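# Remove empty cartridge from sealant gun, set both down

## Task

Pull the spent cartridge free of the sealant gun and set the cartridge down on the table. The gun must end up resting on the table by itself, not leaning or lying on any other object. Then state that the job is finished.

## Robot and tools

ROBOT. Two arms, left_arm and right_arm, each with a parallel two-finger gripper and a wrist camera. The names do not match image sides: left_arm sits on the +y side. Base positions in the scene frame: left_arm near (+0.016, +0.278, +0.011) m, right_arm near (-0.012, -0.279, +0.012) m. A camera stand stands behind the arms. Fingers point along the gripper's own +z axis and close along its y axis. end_effector_position is the point between the finger pads, just behind the tips.

FRAMES. Scene frame: origin at table-top height, halfway between the arms; +x points out over the table, +z up. Reported hand positions (metres), quaternions (wxyz), velocities and targets are in this frame. Offsets you command are instead along the axes of each arm's current Hand target, i.e. the gripper's own axes. Printed poses can be a few cm off, worse at long reach.

ROW FORMAT (shared by execute_actions and move). One row is 14 plain numbers, each in [-1, 1], always covering both arms: left_arm dx, dy, dz, rx, ry, rz, opening, then right_arm in the same order. dx..rz are an offset, not a pose: a displacement from that arm's Hand target at the start of the action or move, in the Hand target's own axes. Scale: 1.0 equals 0.6 m for dx/dy/dz and 180 degrees for rotation; rx, ry, rz form one rotation vector. Opening is absolute, not an offset: +1 fully open (pad gap about 87 mm), 0 gives roughly 31-49 mm, -1 closed. To leave an arm still, give it six zeros and repeat its current opening (a 0 opening is itself a command to half-close).

execute_actions(actions, cameras). actions is a list of actions; each action is a list of up to 15 rows, one per 1/30 s control step; a short action keeps its final row until step 15. Every row in an action counts from the same start pose, not from the row before; the next action starts from the new Hand target, so repeating an offset moves further. An empty actions list returns state plus all camera images. cameras: list of names, ["all"], or []; an unknown name invalidates the call.

move(target, speed, blend, opening_speed, blocking, cameras). target is one 14-number row or a list of up to 15 rows; every row in the list is an offset from the same starting Hand targets. Straight-line paths, shorter rotation direction, capped at 10 s total. speed: m/s, 0.002 to 2.9, default 0.25 (turn rate limit twice that in rad/s); one value or one per target. blend: metres of corner rounding per target, 0 (default) stops at each. opening_speed: rate of finger change per second on the -1..+1 scale, at least 0.2. blocking=false returns after about 0.5 s while motion continues. The result adds a move: line: done (within 10 mm and 2 degrees), off_target, moving, held, or fault, plus limits=paced (pose clipped) or limits=held (steps withheld). Paths do not avoid obstacles or the other arm. Faster moves lag, stray and hit harder.

wait(seconds): 0 to 3600, sends nothing new; returns early if a running move ends. stop(): brakes a running move. zoom_image(camera, region): camera is cam_high, cam_low, cam_left_wrist or cam_right_wrist; region [x0, y0, x1, y1] in pixels of the latest full image, at most 504 by 504. read_manual(section): licence text only. finished_scene(scene): integer 1 or 2; ends the scene irreversibly, so call it only when the cartridge and gun both rest on the table.

RESULTS. Hand target is the last commanded pose after clipping; next offsets start there. The gripper often stops short of it; a zero-offset execute_actions call asks for it again, otherwise send the missing distance. grip_measured reads the finger motor on the command scale; to hold a part, command about 0.04 below the reading at first contact. Pads push up to about 20 N each. Joint velocities may say within noise. Joint torques follow joint order; joints 1-3 wrap at ±28 N m. Cameras are 896x504; calibration is supplied per camera.

CONTROL LIMITS. Commanded orientation is clipped to 40 degrees from the measured one each step. Friction and gravity can leave the hand low, short or tilted; check and correct after each move. Small moves may not happen or may go sideways. Avoid paths near an arm's own base (the elbow may whip round).

HAZARDS. Never let an object fall or leave it off the table. Avoid dropping parts, releasing moving parts, slamming, and hard pushes; to stop pressing, command back beyond the gripper. Keep the arms, grippers and wrist cameras apart; never close one gripper on the other's fingers. Limit strain on camera cables. Motors heat when loaded, stretched or pushing: MOTOR HOT at 75 °C, fold-away fault at 90 °C, collapse at 100 °C.

Each tool is called after "Request:" as name(argument=value, ...), one argument or row to a line, values as JSON.

## Session

Request:
execute_actions(
  actions=[],
)

Scene clock: 0.00 s.
left_arm: end_effector_position=(+0.3789, +0.3550, +0.0360) grip_measured=+1.000 end_effector_quat_wxyz=(+0.518, -0.131, +0.831, +0.158) | right_arm: end_effector_position=(+0.3801, -0.2815, +0.0945) grip_measured=+1.000 end_effector_quat_wxyz=(+0.614, -0.015, +0.789, -0.026)
Joint positions: left_arm=[-0.012 1.609 0.39 0.757 -0.375 -0.042 1] | right_arm=[0.012 1.487 0.375 0.864 0.036 -0.052 1]
Joint velocities: within noise
Joint torques (N m): no reading
Heat: left arm: 28 °C; right arm: 24 °C.
Hand target: left_arm +0.3827, +0.3552, +0.0420; +0.526, -0.133, +0.826, +0.157 | right_arm +0.3818, -0.2814, +0.0979; +0.617, -0.015, +0.786, -0.026
Tool commands: left_gripper/opening=+1.0 right_gripper/opening=+1.0

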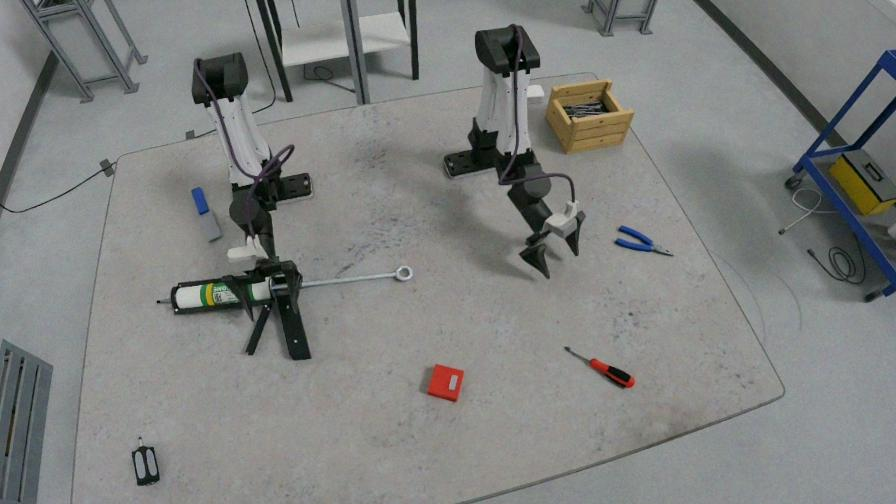

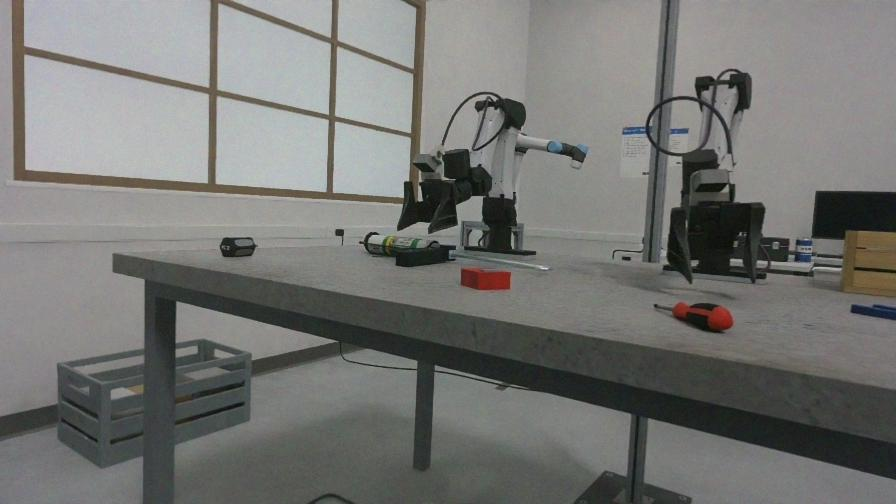

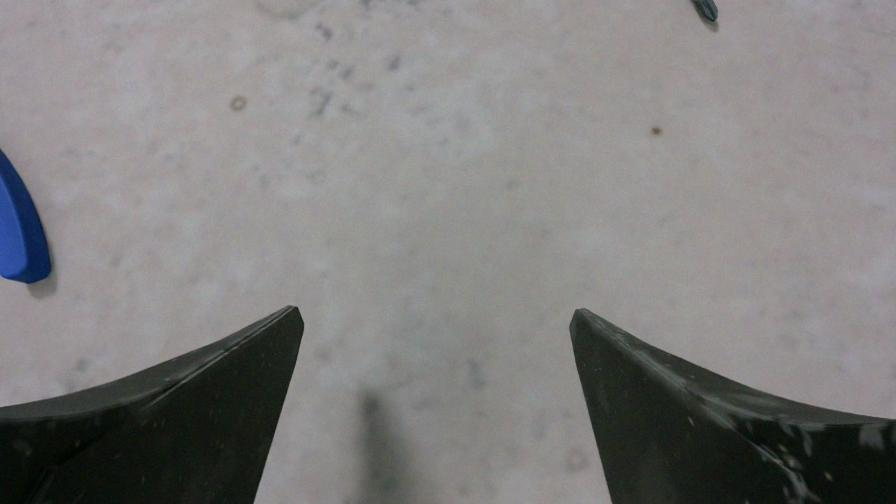

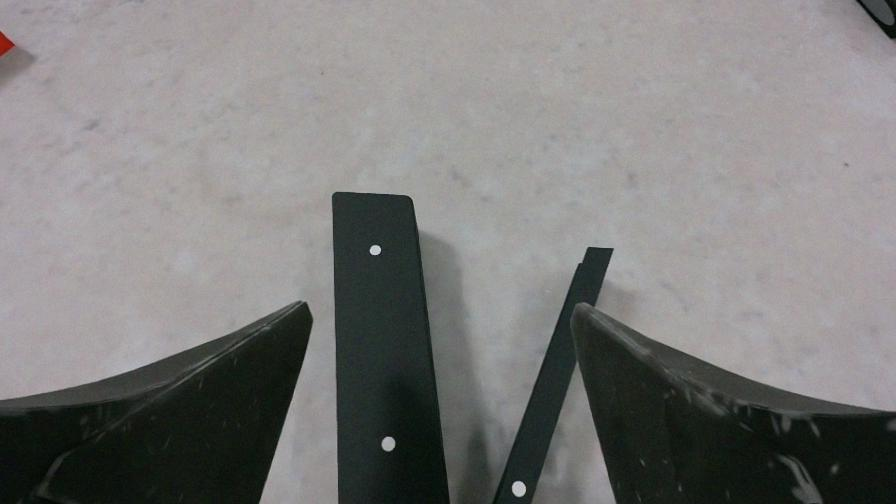

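Request:
zoom_image(
  camera="cam_high",
  region=[140, 230, 420, 370],
)

Request:
zoom_image(
  camera="cam_low",
  region=[340, 200, 580, 300],
)

Scaled by 1.800 from the camera's image (finer frame: 1280x720).

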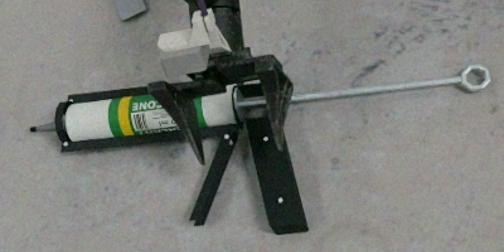

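Scaled by 2.100 from the camera's image (finer frame: 1280x720).

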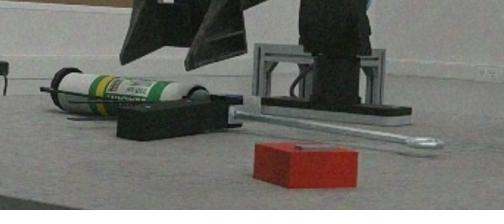

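Request:
move(
  target=[0,0,0,0,0,0,1,-0.18,-0.07,-0.30,0,0,0,1],
  cameras=["cam_high","cam_right_wrist","cam_low"],
)

Request:
zoom_image(
  camera="cam_right_wrist",
  region=[200, 100, 700, 500],
)

Request:
zoom_image(
  camera="cam_high",
  region=[140, 230, 420, 370],
)

Request:
zoom_image(
  camera="cam_low",
  region=[350, 220, 560, 290],
)

Scene clock: 12.73 s.
left_arm: end_effector_position=(+0.3789, +0.3550, +0.0360) grip_measured=+1.000 end_effector_quat_wxyz=(+0.518, -0.131, +0.831, +0.158) | right_arm: end_effector_position=(+0.2321, -0.3139, +0.2406) grip_measured=+1.000 end_effector_quat_wxyz=(+0.614, -0.007, +0.789, -0.026)
Joint positions: left_arm=[-0.012 1.609 0.39 0.757 -0.375 -0.042 1] | right_arm=[-0.322 0.466 0.624 -0.414 -0.278 -0.122 1]
Joint torques (N m): left_arm=[-0.32 -6.46 4.67 1.77 -0.14 0.1] | right_arm=[-0.53 2.1 9.87 2.26 -0.35 -0.12]
Heat: left arm: 28 °C; right arm: 24 °C.
Hand target: left_arm +0.3827, +0.3552, +0.0420; +0.526, -0.133, +0.826, +0.157 | right_arm +0.2323, -0.3135, +0.2479; +0.617, -0.015, +0.786, -0.026
Off the commanded pose: left_arm 0.007 m, 1 deg | right_arm 0.007 m, 1 deg.
move: done
cam_right_wrist: T_world_to_cam=[[-0.01154, -0.99933, 0.03474, -0.32223], [-0.88757, -0.00576, -0.46064, 0.33995], [0.46053, -0.03615, -0.88691, 0.24139]] pos_world=[0.18684, -0.31133, 0.38188]
Images, in order (width x height): cam_high 896x504, cam_low 896x504, cam_right_wrist 896x504.

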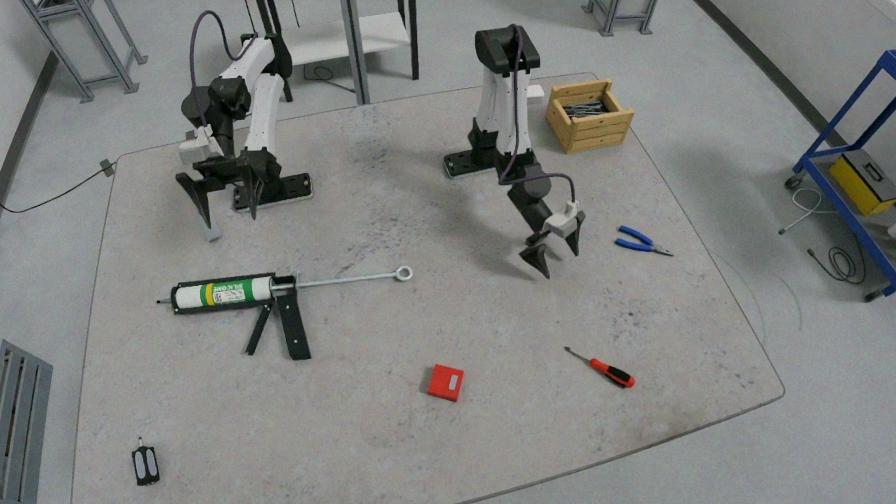

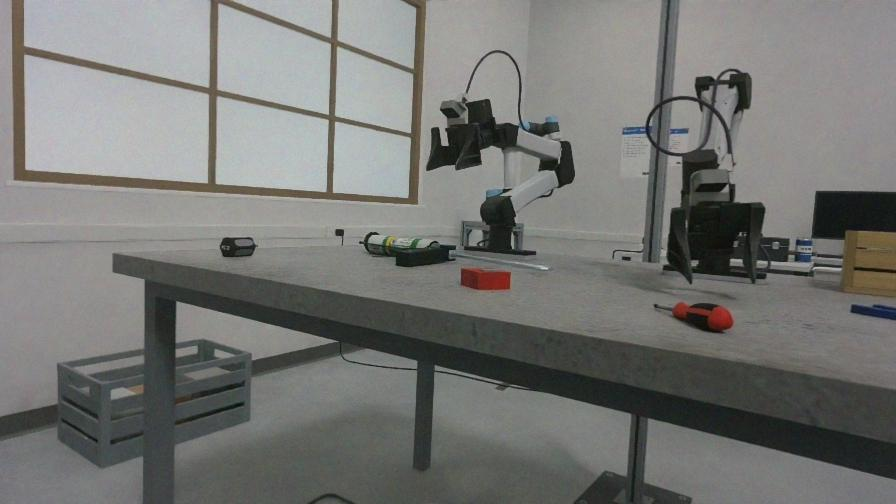

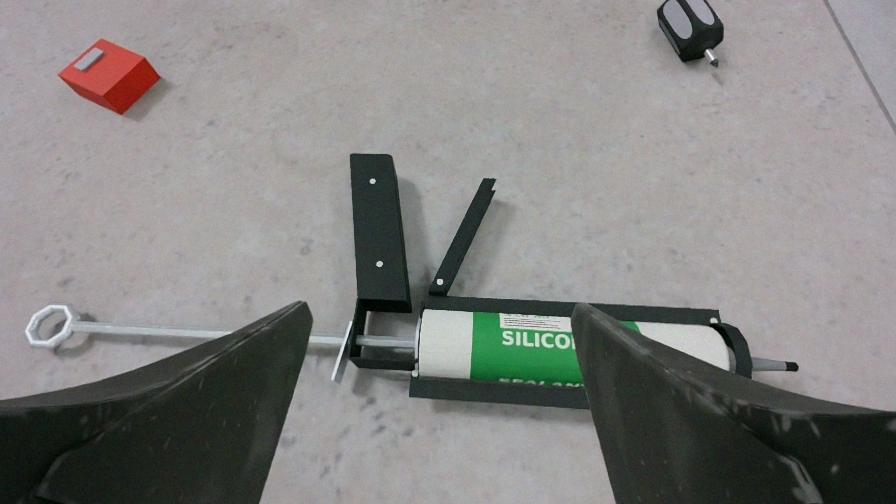

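Scaled by 1.008 from the camera's image (finer frame: 1280x720).

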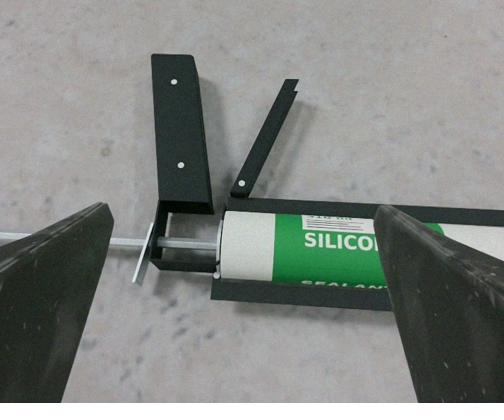

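Scaled by 1.800 from the camera's image (finer frame: 1280x720).

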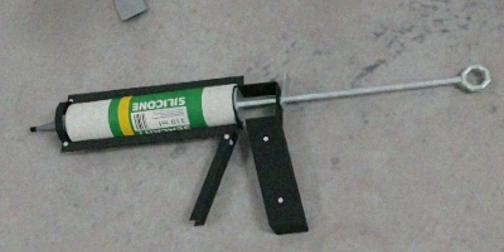

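Scaled by 2.400 from the camera's image (finer frame: 1280x720).

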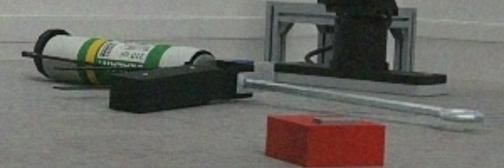

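Request:
zoom_image(
  camera="cam_right_wrist",
  region=[320, 270, 460, 410],
)

Request:
zoom_image(
  camera="cam_right_wrist",
  region=[680, 290, 820, 430],
)

Request:
zoom_image(
  camera="cam_low",
  region=[355, 222, 465, 272],
)

Request:
zoom_image(
  camera="cam_high",
  region=[150, 265, 310, 325],
)

Scaled by 3.600 from the camera's image (finer frame: 1280x720).

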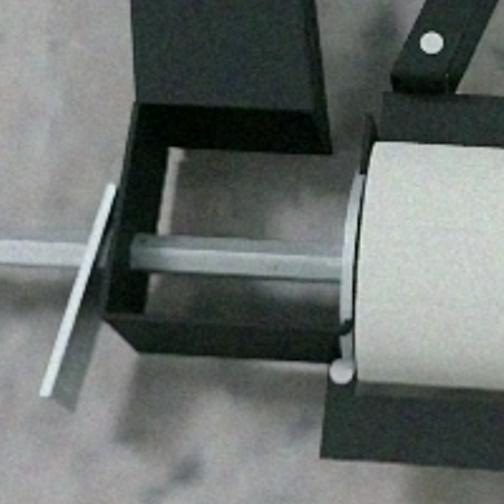

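Scaled by 3.600 from the camera's image (finer frame: 1280x720).

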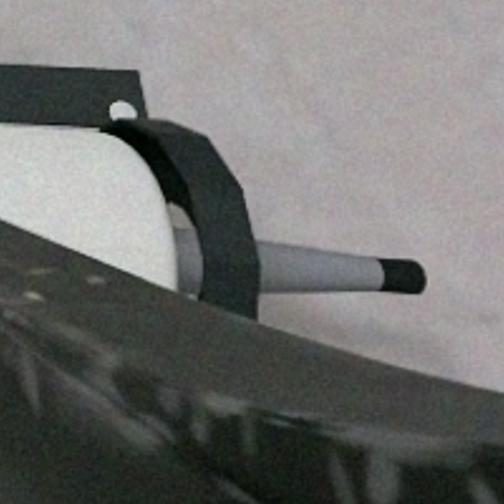

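Scaled by 4.582 from the camera's image (finer frame: 1280x720).

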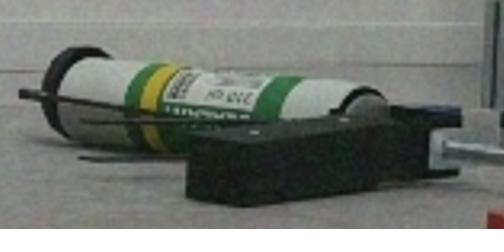

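Scaled by 3.150 from the camera's image (finer frame: 1280x720).

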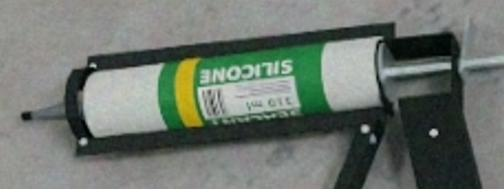

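Request:
move(
  target=[0,0,0,0,0,0,1,0.23,-0.24,0,0,0,0,1],
  cameras=["cam_right_wrist"],
)

Request:
move(
  target=[0,0,0,0,0,0,1,0,0.38,0,0,0,0,1],
  cameras=["cam_right_wrist"],
)

Scene clock: 24.50 s.
left_arm: end_effector_position=(+0.3789, +0.3550, +0.0360) grip_measured=+1.000 end_effector_quat_wxyz=(+0.518, -0.131, +0.831, +0.158) | right_arm: end_effector_position=(+0.1962, -0.4585, +0.1135) grip_measured=+1.000 end_effector_quat_wxyz=(+0.609, +0.002, +0.793, -0.015)
Joint positions: left_arm=[-0.012 1.609 0.39 0.757 -0.375 -0.042 1] | right_arm=[-1.299 1.103 0.397 -0.027 -1.176 -0.716 1]
Joint torques (N m): left_arm=[-0.14 -6.58 4.49 1.76 -0.17 0.06] | right_arm=[-0.69 -1.2 8.7 1.8 -0.76 -0.2]
Heat: left arm: 29 °C; right arm: 27 °C.
Hand target: left_arm +0.3827, +0.3552, +0.0420; +0.526, -0.133, +0.826, +0.157 | right_arm +0.1982, -0.4648, +0.1225; +0.617, -0.015, +0.786, -0.026
Off the commanded pose: left_arm 0.007 m, 1 deg | right_arm 0.011 m, 3 deg.
move: off_target (right_arm)
cam_right_wrist: T_world_to_cam=[[-0.01164, -0.9999, 0.0077, -0.45992], [-0.89369, 0.00695, -0.44862, 0.2544], [0.44853, -0.01211, -0.89369, 0.15414]] pos_world=[0.15286, -0.45978, 0.25543]

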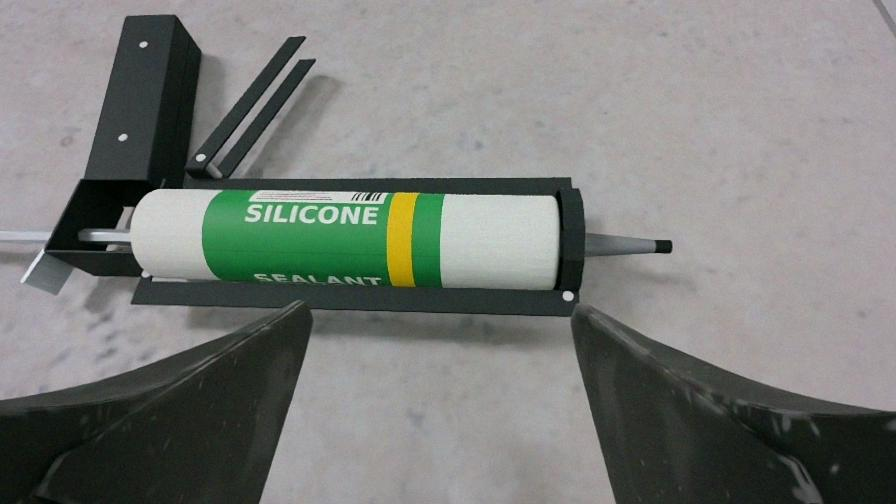

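Scene clock: 27.67 s.
left_arm: end_effector_position=(+0.3789, +0.3550, +0.0360) grip_measured=+1.000 end_effector_quat_wxyz=(+0.518, -0.131, +0.831, +0.158) | right_arm: end_effector_position=(+0.1997, -0.2371, +0.1128) grip_measured=+1.000 end_effector_quat_wxyz=(+0.619, -0.021, +0.785, -0.023)
Joint positions: left_arm=[-0.012 1.609 0.39 0.757 -0.375 -0.042 1] | right_arm=[0.738 0.067 0.122 -0.372 0.726 0.15 1]
Joint torques (N m): left_arm=[-0.36 -6.35 4.53 1.79 -0.1 0.08] | right_arm=[0.49 3.19 6.24 2.29 0.09 0.18]
Heat: left arm: 29 °C; right arm: 27 °C.
Hand target: left_arm +0.3827, +0.3552, +0.0420; +0.526, -0.133, +0.826, +0.157 | right_arm +0.2001, -0.2371, +0.1091; +0.617, -0.015, +0.786, -0.026
Off the commanded pose: left_arm 0.007 m, 1 deg | right_arm 0.004 m, 1 deg.
move: done
cam_right_wrist: T_world_to_cam=[[0.01328, -0.99879, 0.04745, -0.24769], [-0.88199, -0.03405, -0.47004, 0.24594], [0.47108, -0.03561, -0.88137, 0.14313]] pos_world=[0.15278, -0.23392, 0.25351]

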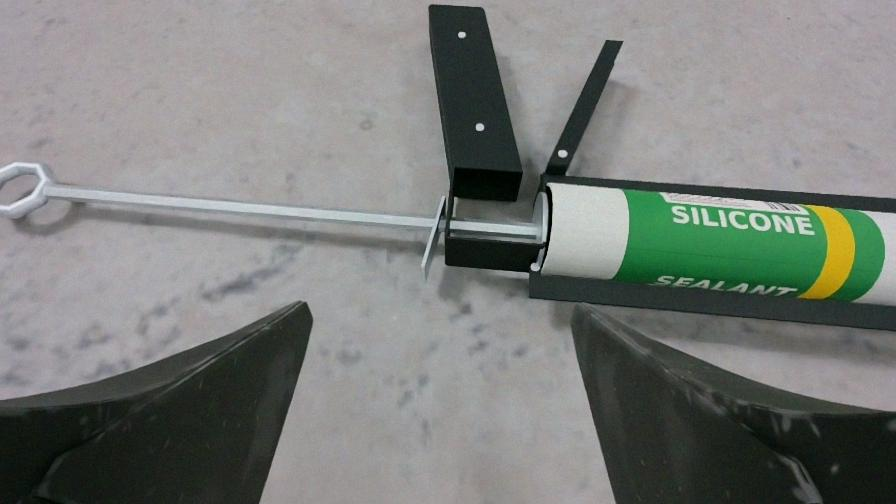

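Request:
zoom_image(
  camera="cam_right_wrist",
  region=[400, 170, 640, 310],
)

Scaled by 2.100 from the camera's image (finer frame: 1280x720).

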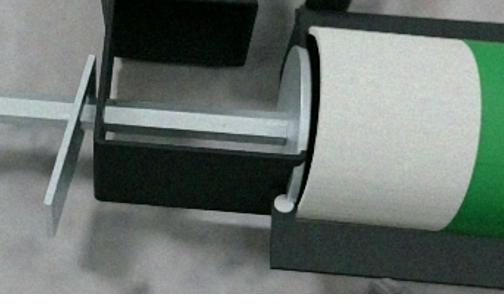

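Request:
move(
  target=[0,0,0,0,0,0,1,-0.093,-0.242,0.09,0.316,0.343,0.428,1],
  cameras=["cam_right_wrist","cam_low"],
)

Request:
zoom_image(
  camera="cam_low",
  region=[340, 160, 520, 280],
)

Scene clock: 54.30 s.
left_arm: end_effector_position=(+0.3789, +0.3550, +0.0360) grip_measured=+1.000 end_effector_quat_wxyz=(+0.518, -0.131, +0.831, +0.158) | right_arm: end_effector_position=(+0.2604, -0.3799, +0.1569) grip_measured=+1.000 end_effector_quat_wxyz=(+0.004, +0.700, +0.714, -0.009)
Joint positions: left_arm=[-0.012 1.609 0.39 0.757 -0.375 -0.042 1] | right_arm=[-0.474 1.708 1.546 -1.407 0.019 1.08 1]
Joint torques (N m): left_arm=[-0.18 -6.64 4.53 1.71 -0.16 0.12] | right_arm=[-0.47 -4.86 8.34 0.28 -0.29 0.13]
Heat: left arm: 30 °C; right arm: 27 °C.
Hand target: left_arm +0.3827, +0.3552, +0.0420; +0.526, -0.133, +0.826, +0.157 | right_arm +0.2646, -0.3803, +0.1589; +0.000, +0.708, +0.707, +0.000
Off the commanded pose: left_arm 0.007 m, 1 deg | right_arm 0.005 m, 2 deg.
move: done
cam_right_wrist: T_world_to_cam=[[-0.99995, -0.00783, -0.00601, 0.25557], [-0.00972, 0.67652, 0.73636, 0.16896], [-0.00169, 0.73639, -0.67656, 0.53262]] pos_world=[0.25811, -0.50452, 0.23747]
Images, in order (width x height): cam_low 896x504, cam_right_wrist 896x504.

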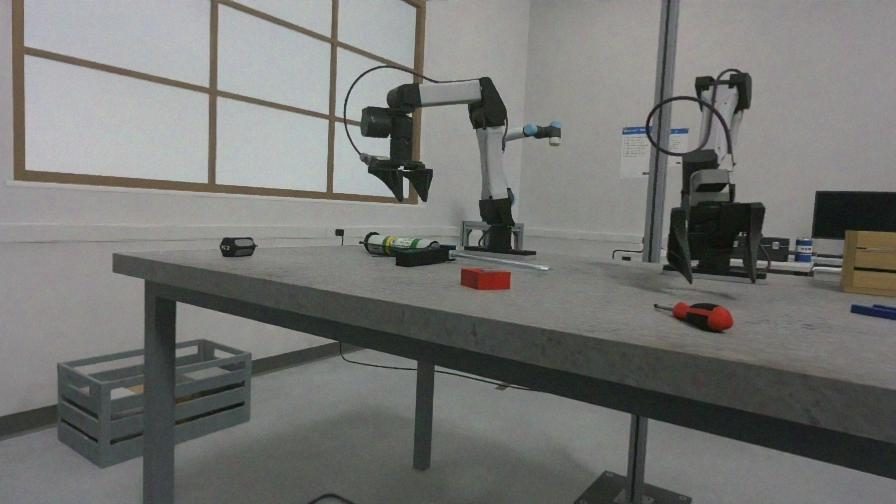

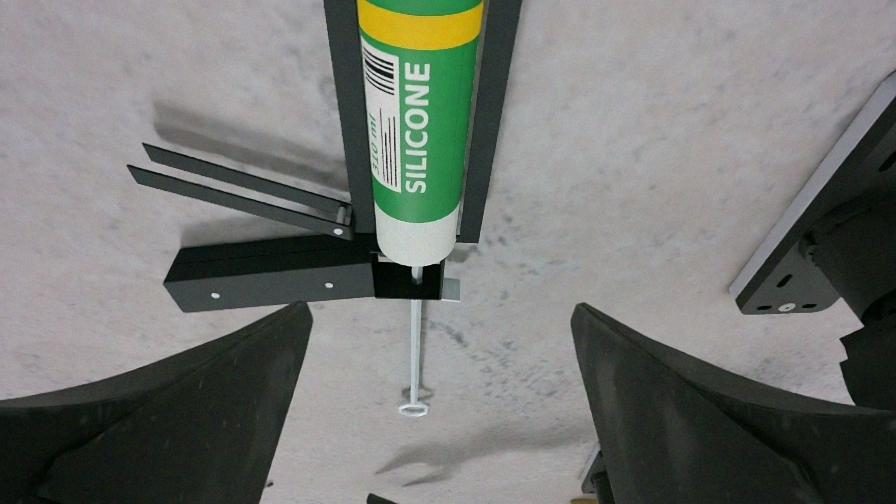

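Scaled by 2.800 from the camera's image (finer frame: 1280x720).

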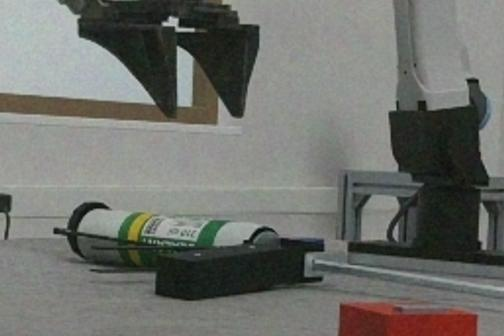

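Request:
move(
  target=[0,0,0,0,0,0,1,0.017,0.019,0.177,0,0,0,1],
  speed=0.15,
  cameras=["cam_right_wrist","cam_low","cam_high"],
)

Request:
zoom_image(
  camera="cam_low",
  region=[350, 200, 470, 280],
)

Scene clock: 59.43 s.
left_arm: end_effector_position=(+0.3789, +0.3550, +0.0360) grip_measured=+1.000 end_effector_quat_wxyz=(+0.518, -0.131, +0.831, +0.158) | right_arm: end_effector_position=(+0.2738, -0.3752, +0.0575) grip_measured=+1.000 end_effector_quat_wxyz=(+0.007, +0.705, +0.709, -0.006)
Joint positions: left_arm=[-0.012 1.609 0.39 0.757 -0.375 -0.042 1] | right_arm=[-0.444 1.78 1.232 -1.014 0.017 1.124 1]
Joint torques (N m): left_arm=[-0.29 -6.3 4.53 1.72 -0.18 0.14] | right_arm=[0.55 -5.29 5.19 0.53 -0.22 0.16]
Heat: left arm: 30 °C; right arm: 28 °C.
Hand target: left_arm +0.3827, +0.3552, +0.0420; +0.526, -0.133, +0.826, +0.157 | right_arm +0.2761, -0.3701, +0.0527; +0.000, +0.708, +0.707, +0.000
Off the commanded pose: left_arm 0.007 m, 1 deg | right_arm 0.007 m, 1 deg.
move: done
cam_right_wrist: T_world_to_cam=[[-0.99989, 0.00583, -0.01384, 0.27397], [-0.00623, 0.67768, 0.73533, 0.23864], [0.01366, 0.73533, -0.67757, 0.45743]] pos_world=[0.26918, -0.49968, 0.13825]
Images, in order (width x height): cam_high 896x504, cam_low 896x504, cam_right_wrist 896x504.

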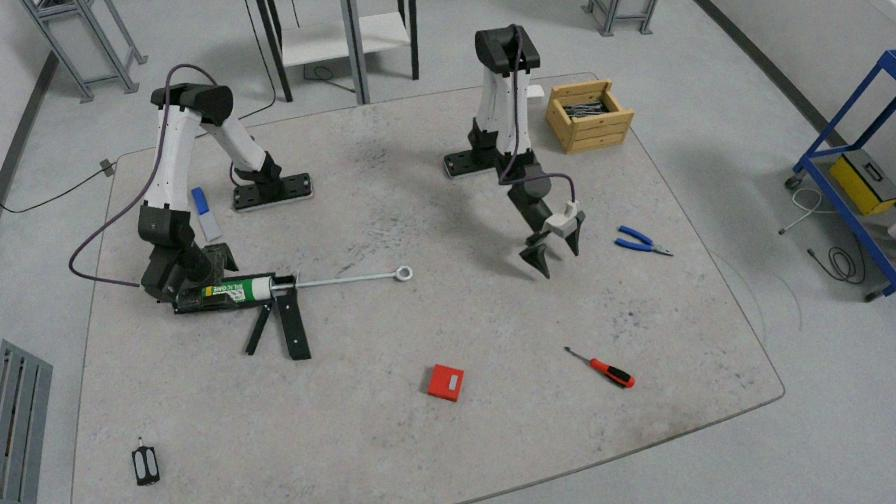

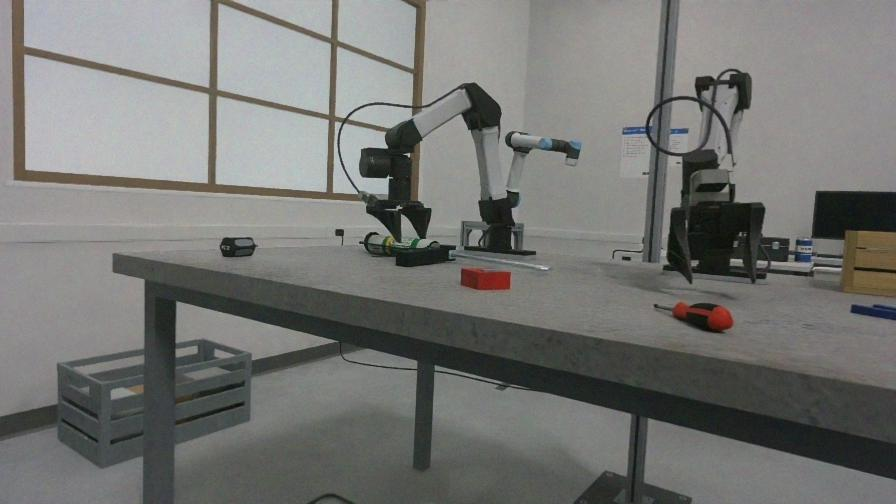

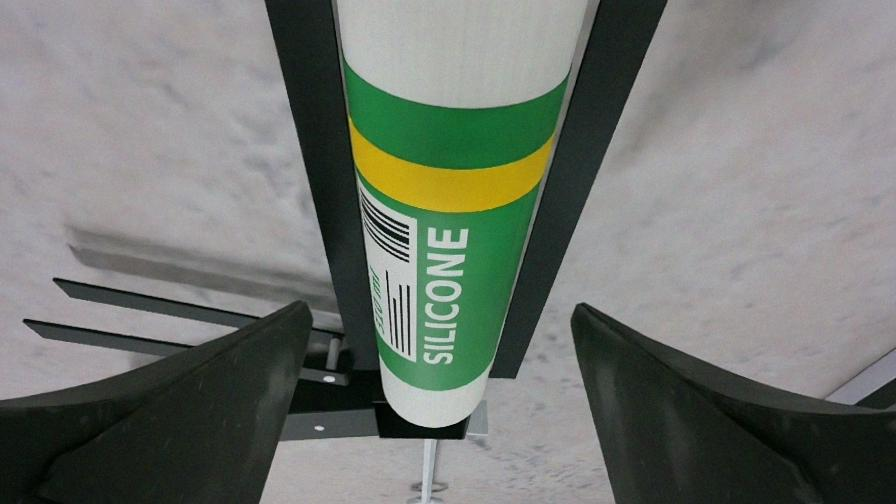

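Scaled by 4.200 from the camera's image (finer frame: 1280x720).

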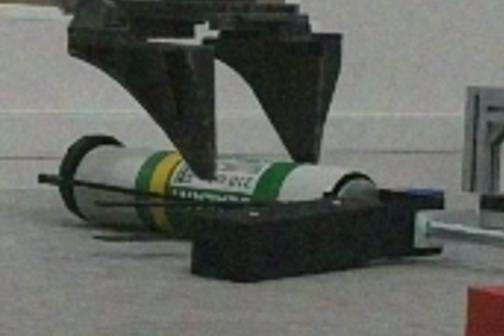

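Request:
move(
  target=[0,0,0,0,0,0,1,0.007,0,0.022,0,0,0,1],
  speed=0.05,
  cameras=["cam_low"],
)

Request:
zoom_image(
  camera="cam_low",
  region=[350, 200, 470, 280],
)

Scene clock: 62.90 s.
left_arm: end_effector_position=(+0.3789, +0.3550, +0.0360) grip_measured=+1.000 end_effector_quat_wxyz=(+0.518, -0.131, +0.831, +0.158) | right_arm: end_effector_position=(+0.2741, -0.3711, +0.0444) grip_measured=+1.000 end_effector_quat_wxyz=(+0.007, +0.705, +0.709, -0.006)
Joint positions: left_arm=[-0.012 1.609 0.39 0.757 -0.375 -0.042 1] | right_arm=[-0.431 1.791 1.19 -0.961 0.017 1.136 1]
Joint torques (N m): left_arm=[-0.2 -6.5 4.41 1.76 -0.14 0.1] | right_arm=[0.59 -5.45 5.22 0.51 -0.21 0.14]
Heat: left arm: 30 °C; right arm: 28 °C.
Hand target: left_arm +0.3827, +0.3552, +0.0420; +0.526, -0.133, +0.826, +0.157 | right_arm +0.2760, -0.3659, +0.0395; +0.000, +0.708, +0.707, +0.000
Off the commanded pose: left_arm 0.007 m, 1 deg | right_arm 0.007 m, 1 deg.
move: done

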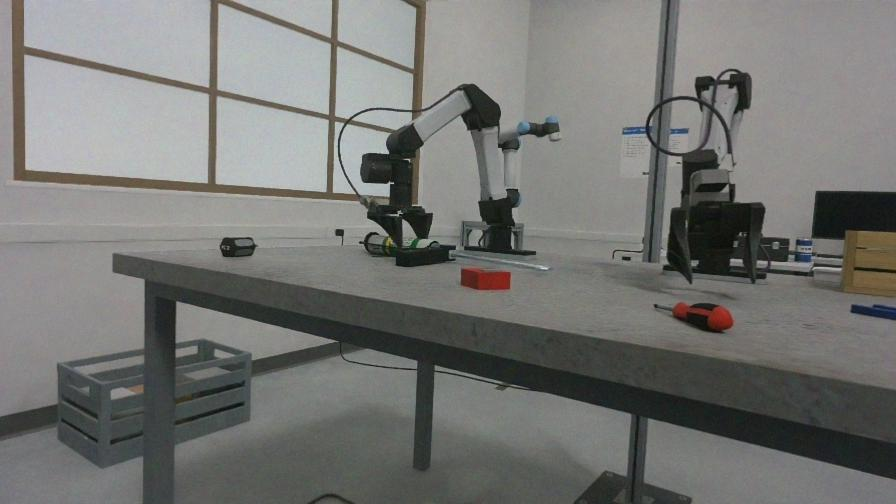

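Scaled by 4.200 from the camera's image (finer frame: 1280x720).

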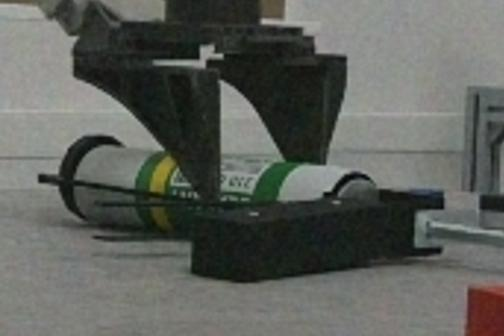

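Close slowly.

Request:
move(
  target=[0,0,0,0,0,0,1,0,0,0,0,0,0,0.0],
  opening_speed=0.6,
  cameras=["cam_right_wrist","cam_low"],
)

Request:
zoom_image(
  camera="cam_low",
  region=[350, 200, 470, 280],
)

Scene clock: 66.33 s.
left_arm: end_effector_position=(+0.3789, +0.3550, +0.0360) grip_measured=+1.000 end_effector_quat_wxyz=(+0.518, -0.131, +0.831, +0.158) | right_arm: end_effector_position=(+0.2743, -0.3712, +0.0444) grip_measured=+0.179 end_effector_quat_wxyz=(+0.007, +0.705, +0.709, -0.006)
Joint positions: left_arm=[-0.012 1.609 0.39 0.757 -0.375 -0.042 1] | right_arm=[-0.431 1.791 1.19 -0.961 0.017 1.136 0.59]
Joint torques (N m): left_arm=[-0.31 -6.64 4.7 1.79 -0.15 0.1] | right_arm=[0.31 -5.48 5.07 0.55 -0.24 0.17]
Heat: left arm: 31 °C; right arm: 28 °C.
Hand target: left_arm +0.3827, +0.3552, +0.0420; +0.526, -0.133, +0.826, +0.157 | right_arm +0.2760, -0.3659, +0.0395; +0.000, +0.708, +0.707, +0.000
Off the commanded pose: left_arm 0.007 m, 1 deg | right_arm 0.007 m, 1 deg.
move: done
cam_right_wrist: T_world_to_cam=[[-0.99987, 0.00622, -0.01474, 0.27447], [-0.00662, 0.6779, 0.73513, 0.24573], [0.01457, 0.73513, -0.67777, 0.44522]] pos_world=[0.26958, -0.49558, 0.12515]
Images, in order (width x height): cam_low 896x504, cam_right_wrist 896x504.

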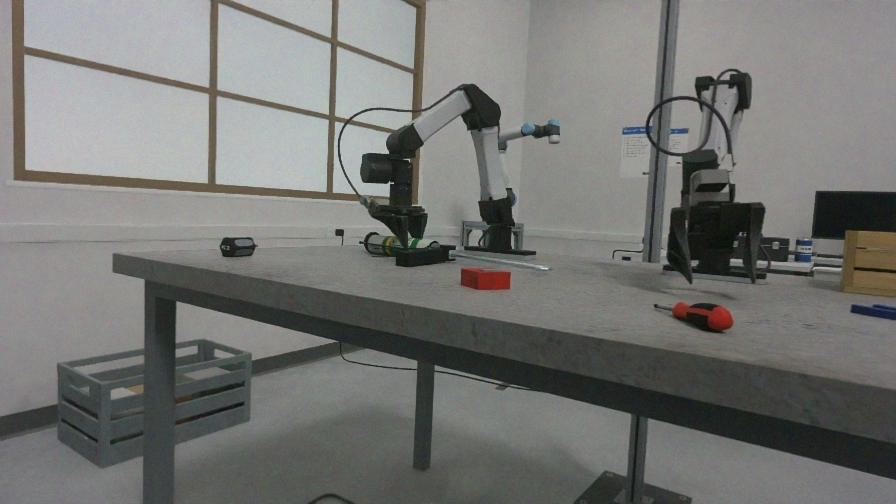

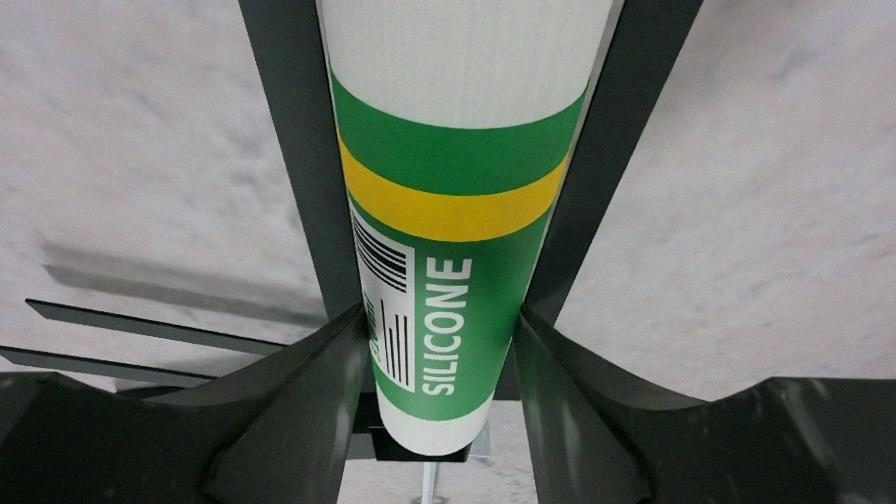

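Scaled by 4.200 from the camera's image (finer frame: 1280x720).

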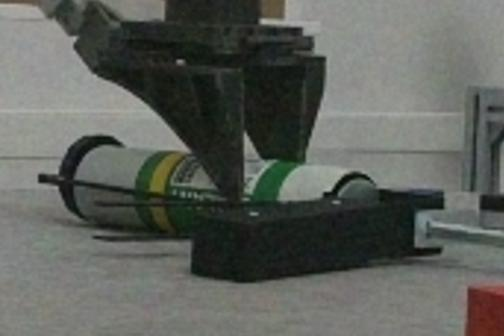

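Request:
move(
  target=[0,0,0,0,0,0,1,0.003,0,-0.033,0,0.039,0,0.02],
  speed=0.06,
  cameras=["cam_right_wrist","cam_low"],
)

Request:
zoom_image(
  camera="cam_low",
  region=[350, 200, 470, 280],
)

Scene clock: 70.83 s.
left_arm: end_effector_position=(+0.3789, +0.3550, +0.0360) grip_measured=+1.000 end_effector_quat_wxyz=(+0.518, -0.131, +0.831, +0.158) | right_arm: end_effector_position=(+0.2734, -0.3682, +0.0563) grip_measured=+0.179 end_effector_quat_wxyz=(-0.031, +0.710, +0.703, +0.027)
Joint positions: left_arm=[-0.012 1.609 0.39 0.757 -0.375 -0.042 1] | right_arm=[-0.474 1.817 1.253 -1.048 -0.071 1.107 0.59]
Joint torques (N m): left_arm=[-0.39 -6.48 4.6 1.73 -0.17 0.1] | right_arm=[-0.38 -5.79 7.91 0.09 -0.57 -0.17]
Heat: left arm: 31 °C; right arm: 28 °C.
Hand target: left_arm +0.3827, +0.3552, +0.0420; +0.526, -0.133, +0.826, +0.157 | right_arm +0.2760, -0.3641, +0.0592; -0.044, +0.706, +0.705, +0.043
Off the commanded pose: left_arm 0.007 m, 1 deg | right_arm 0.006 m, 2 deg.
move: done
cam_right_wrist: T_world_to_cam=[[-0.99974, 0.02203, -0.00644, 0.2789], [0.00807, 0.60013, 0.79987, 0.19872], [0.02148, 0.7996, -0.60015, 0.46865]] pos_world=[0.26716, -0.50013, 0.12411]
Images, in order (width x height): cam_low 896x504, cam_right_wrist 896x504.

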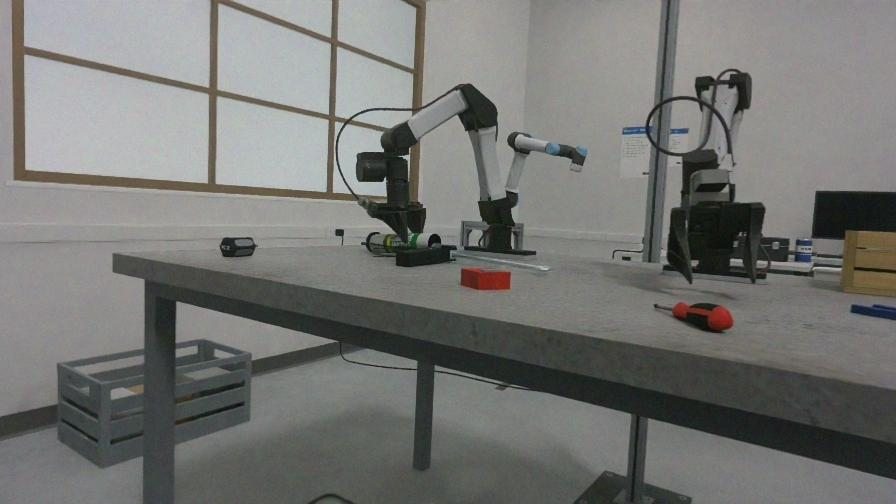

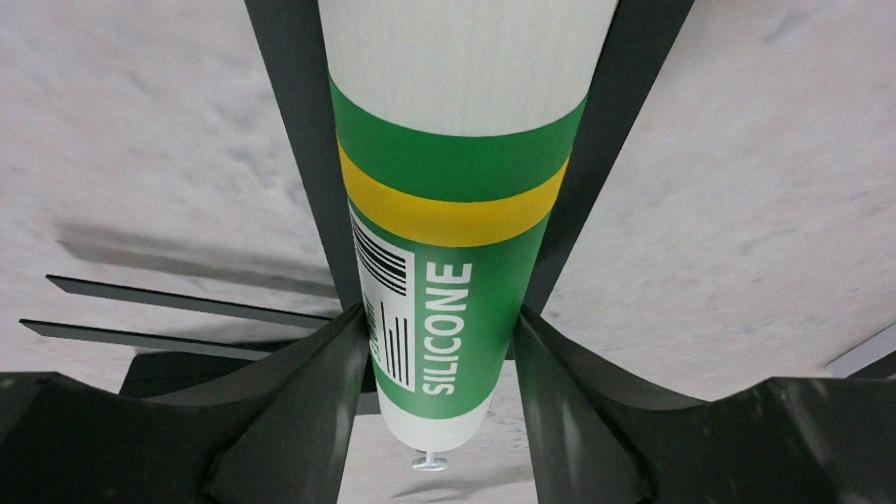

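Scaled by 4.200 from the camera's image (finer frame: 1280x720).

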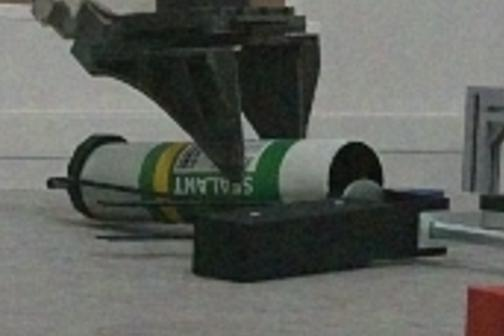

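Request:
move(
  target=[0,0,0,0,0,0,1,0.003,0,-0.035,0,0.04,0,0.02],
  speed=0.06,
  cameras=["cam_low"],
)

Request:
zoom_image(
  camera="cam_low",
  region=[350, 200, 470, 280],
)

Scene clock: 74.77 s.
left_arm: end_effector_position=(+0.3789, +0.3550, +0.0360) grip_measured=+1.000 end_effector_quat_wxyz=(+0.518, -0.131, +0.831, +0.158) | right_arm: end_effector_position=(+0.2727, -0.3648, +0.0778) grip_measured=+0.179 end_effector_quat_wxyz=(-0.082, +0.704, +0.701, +0.076)
Joint positions: left_arm=[-0.012 1.609 0.39 0.757 -0.375 -0.042 1] | right_arm=[-0.528 1.861 1.358 -1.188 -0.189 1.038 0.59]
Joint torques (N m): left_arm=[-0.24 -6.35 4.49 1.72 -0.14 0.09] | right_arm=[-0.49 -5.76 7.66 0.04 -0.42 -0.09]
Heat: left arm: 31 °C; right arm: 28 °C.
Hand target: left_arm +0.3827, +0.3552, +0.0420; +0.526, -0.133, +0.826, +0.157 | right_arm +0.2760, -0.3648, +0.0803; -0.088, +0.702, +0.701, +0.087
Off the commanded pose: left_arm 0.007 m, 1 deg | right_arm 0.004 m, 2 deg.
move: done

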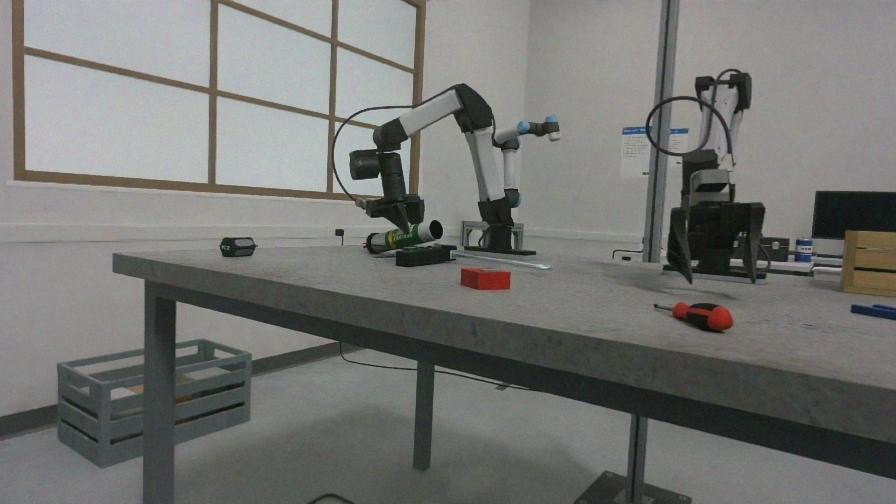

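Scaled by 4.200 from the camera's image (finer frame: 1280x720).

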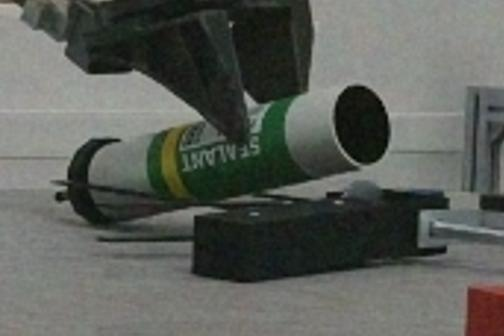

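Request:
move(
  target=[0,0,0,0,0,0,1,0.13,0,-0.01,0,0,0,0.02],
  speed=0.07,
  cameras=["cam_low","cam_high","cam_right_wrist"],
)

Request:
zoom_image(
  camera="cam_low",
  region=[350, 180, 500, 280],
)

Scene clock: 78.80 s.
left_arm: end_effector_position=(+0.3789, +0.3550, +0.0360) grip_measured=+1.000 end_effector_quat_wxyz=(+0.518, -0.131, +0.831, +0.158) | right_arm: end_effector_position=(+0.2779, -0.2965, +0.0968) grip_measured=+0.179 end_effector_quat_wxyz=(-0.089, +0.699, +0.705, +0.077)
Joint positions: left_arm=[-0.012 1.609 0.39 0.757 -0.375 -0.042 1] | right_arm=[-0.329 1.76 1.305 -1.209 -0.218 1.226 0.59]
Joint torques (N m): left_arm=[-0.14 -6.39 4.52 1.76 -0.11 0.12] | right_arm=[0.29 -9.02 5.11 0.08 -0.33 0.17]
Heat: left arm: 31 °C; right arm: 28 °C.
Hand target: left_arm +0.3827, +0.3552, +0.0420; +0.526, -0.133, +0.826, +0.157 | right_arm +0.2761, -0.2907, +0.1053; -0.088, +0.702, +0.701, +0.087
Off the commanded pose: left_arm 0.007 m, 1 deg | right_arm 0.010 m, 1 deg.
move: done
cam_right_wrist: T_world_to_cam=[[-0.99997, 0.00494, 0.00567, 0.27603], [0.00732, 0.47051, 0.88237, 0.07696], [0.00169, 0.88238, -0.47053, 0.45299]] pos_world=[0.2747, -0.43728, 0.14367]
Images, in order (width x height): cam_high 896x504, cam_low 896x504, cam_right_wrist 896x504.

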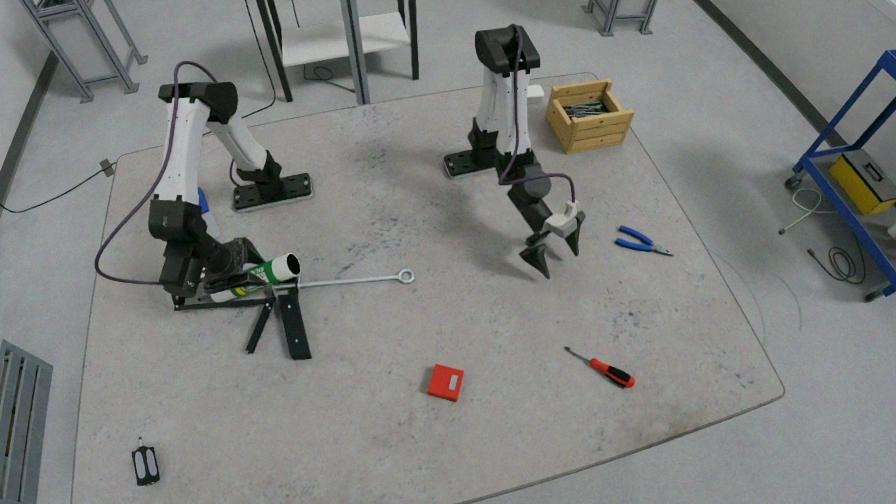

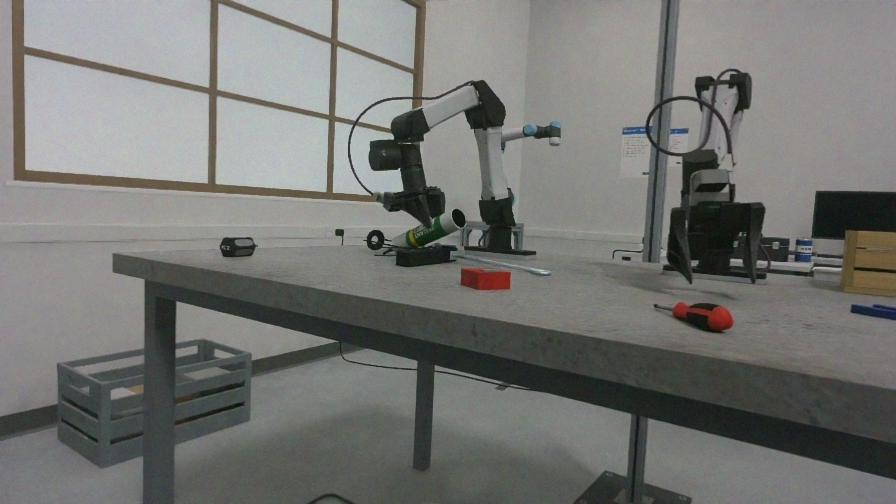

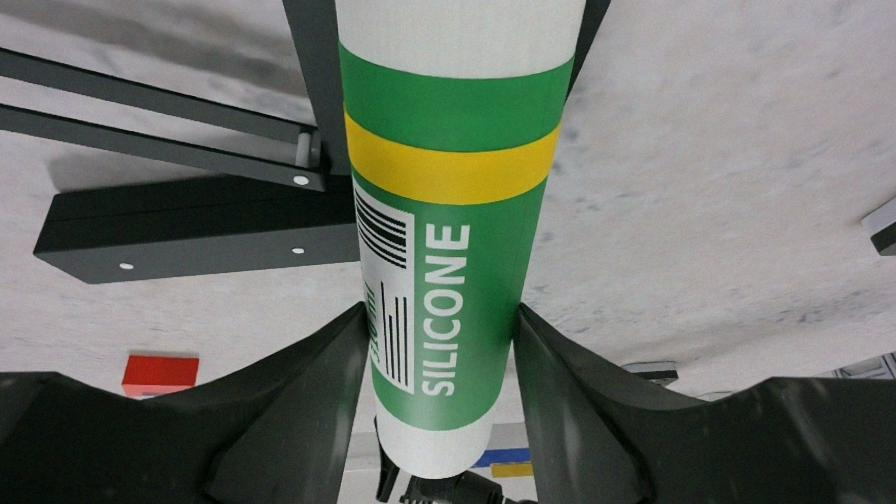

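Scaled by 3.360 from the camera's image (finer frame: 1280x720).

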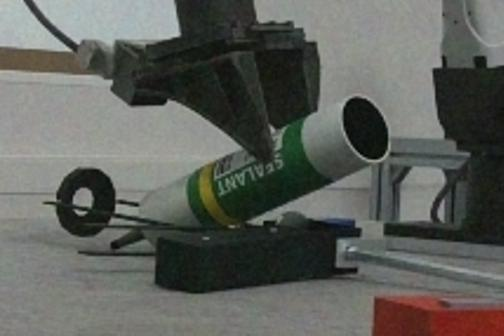

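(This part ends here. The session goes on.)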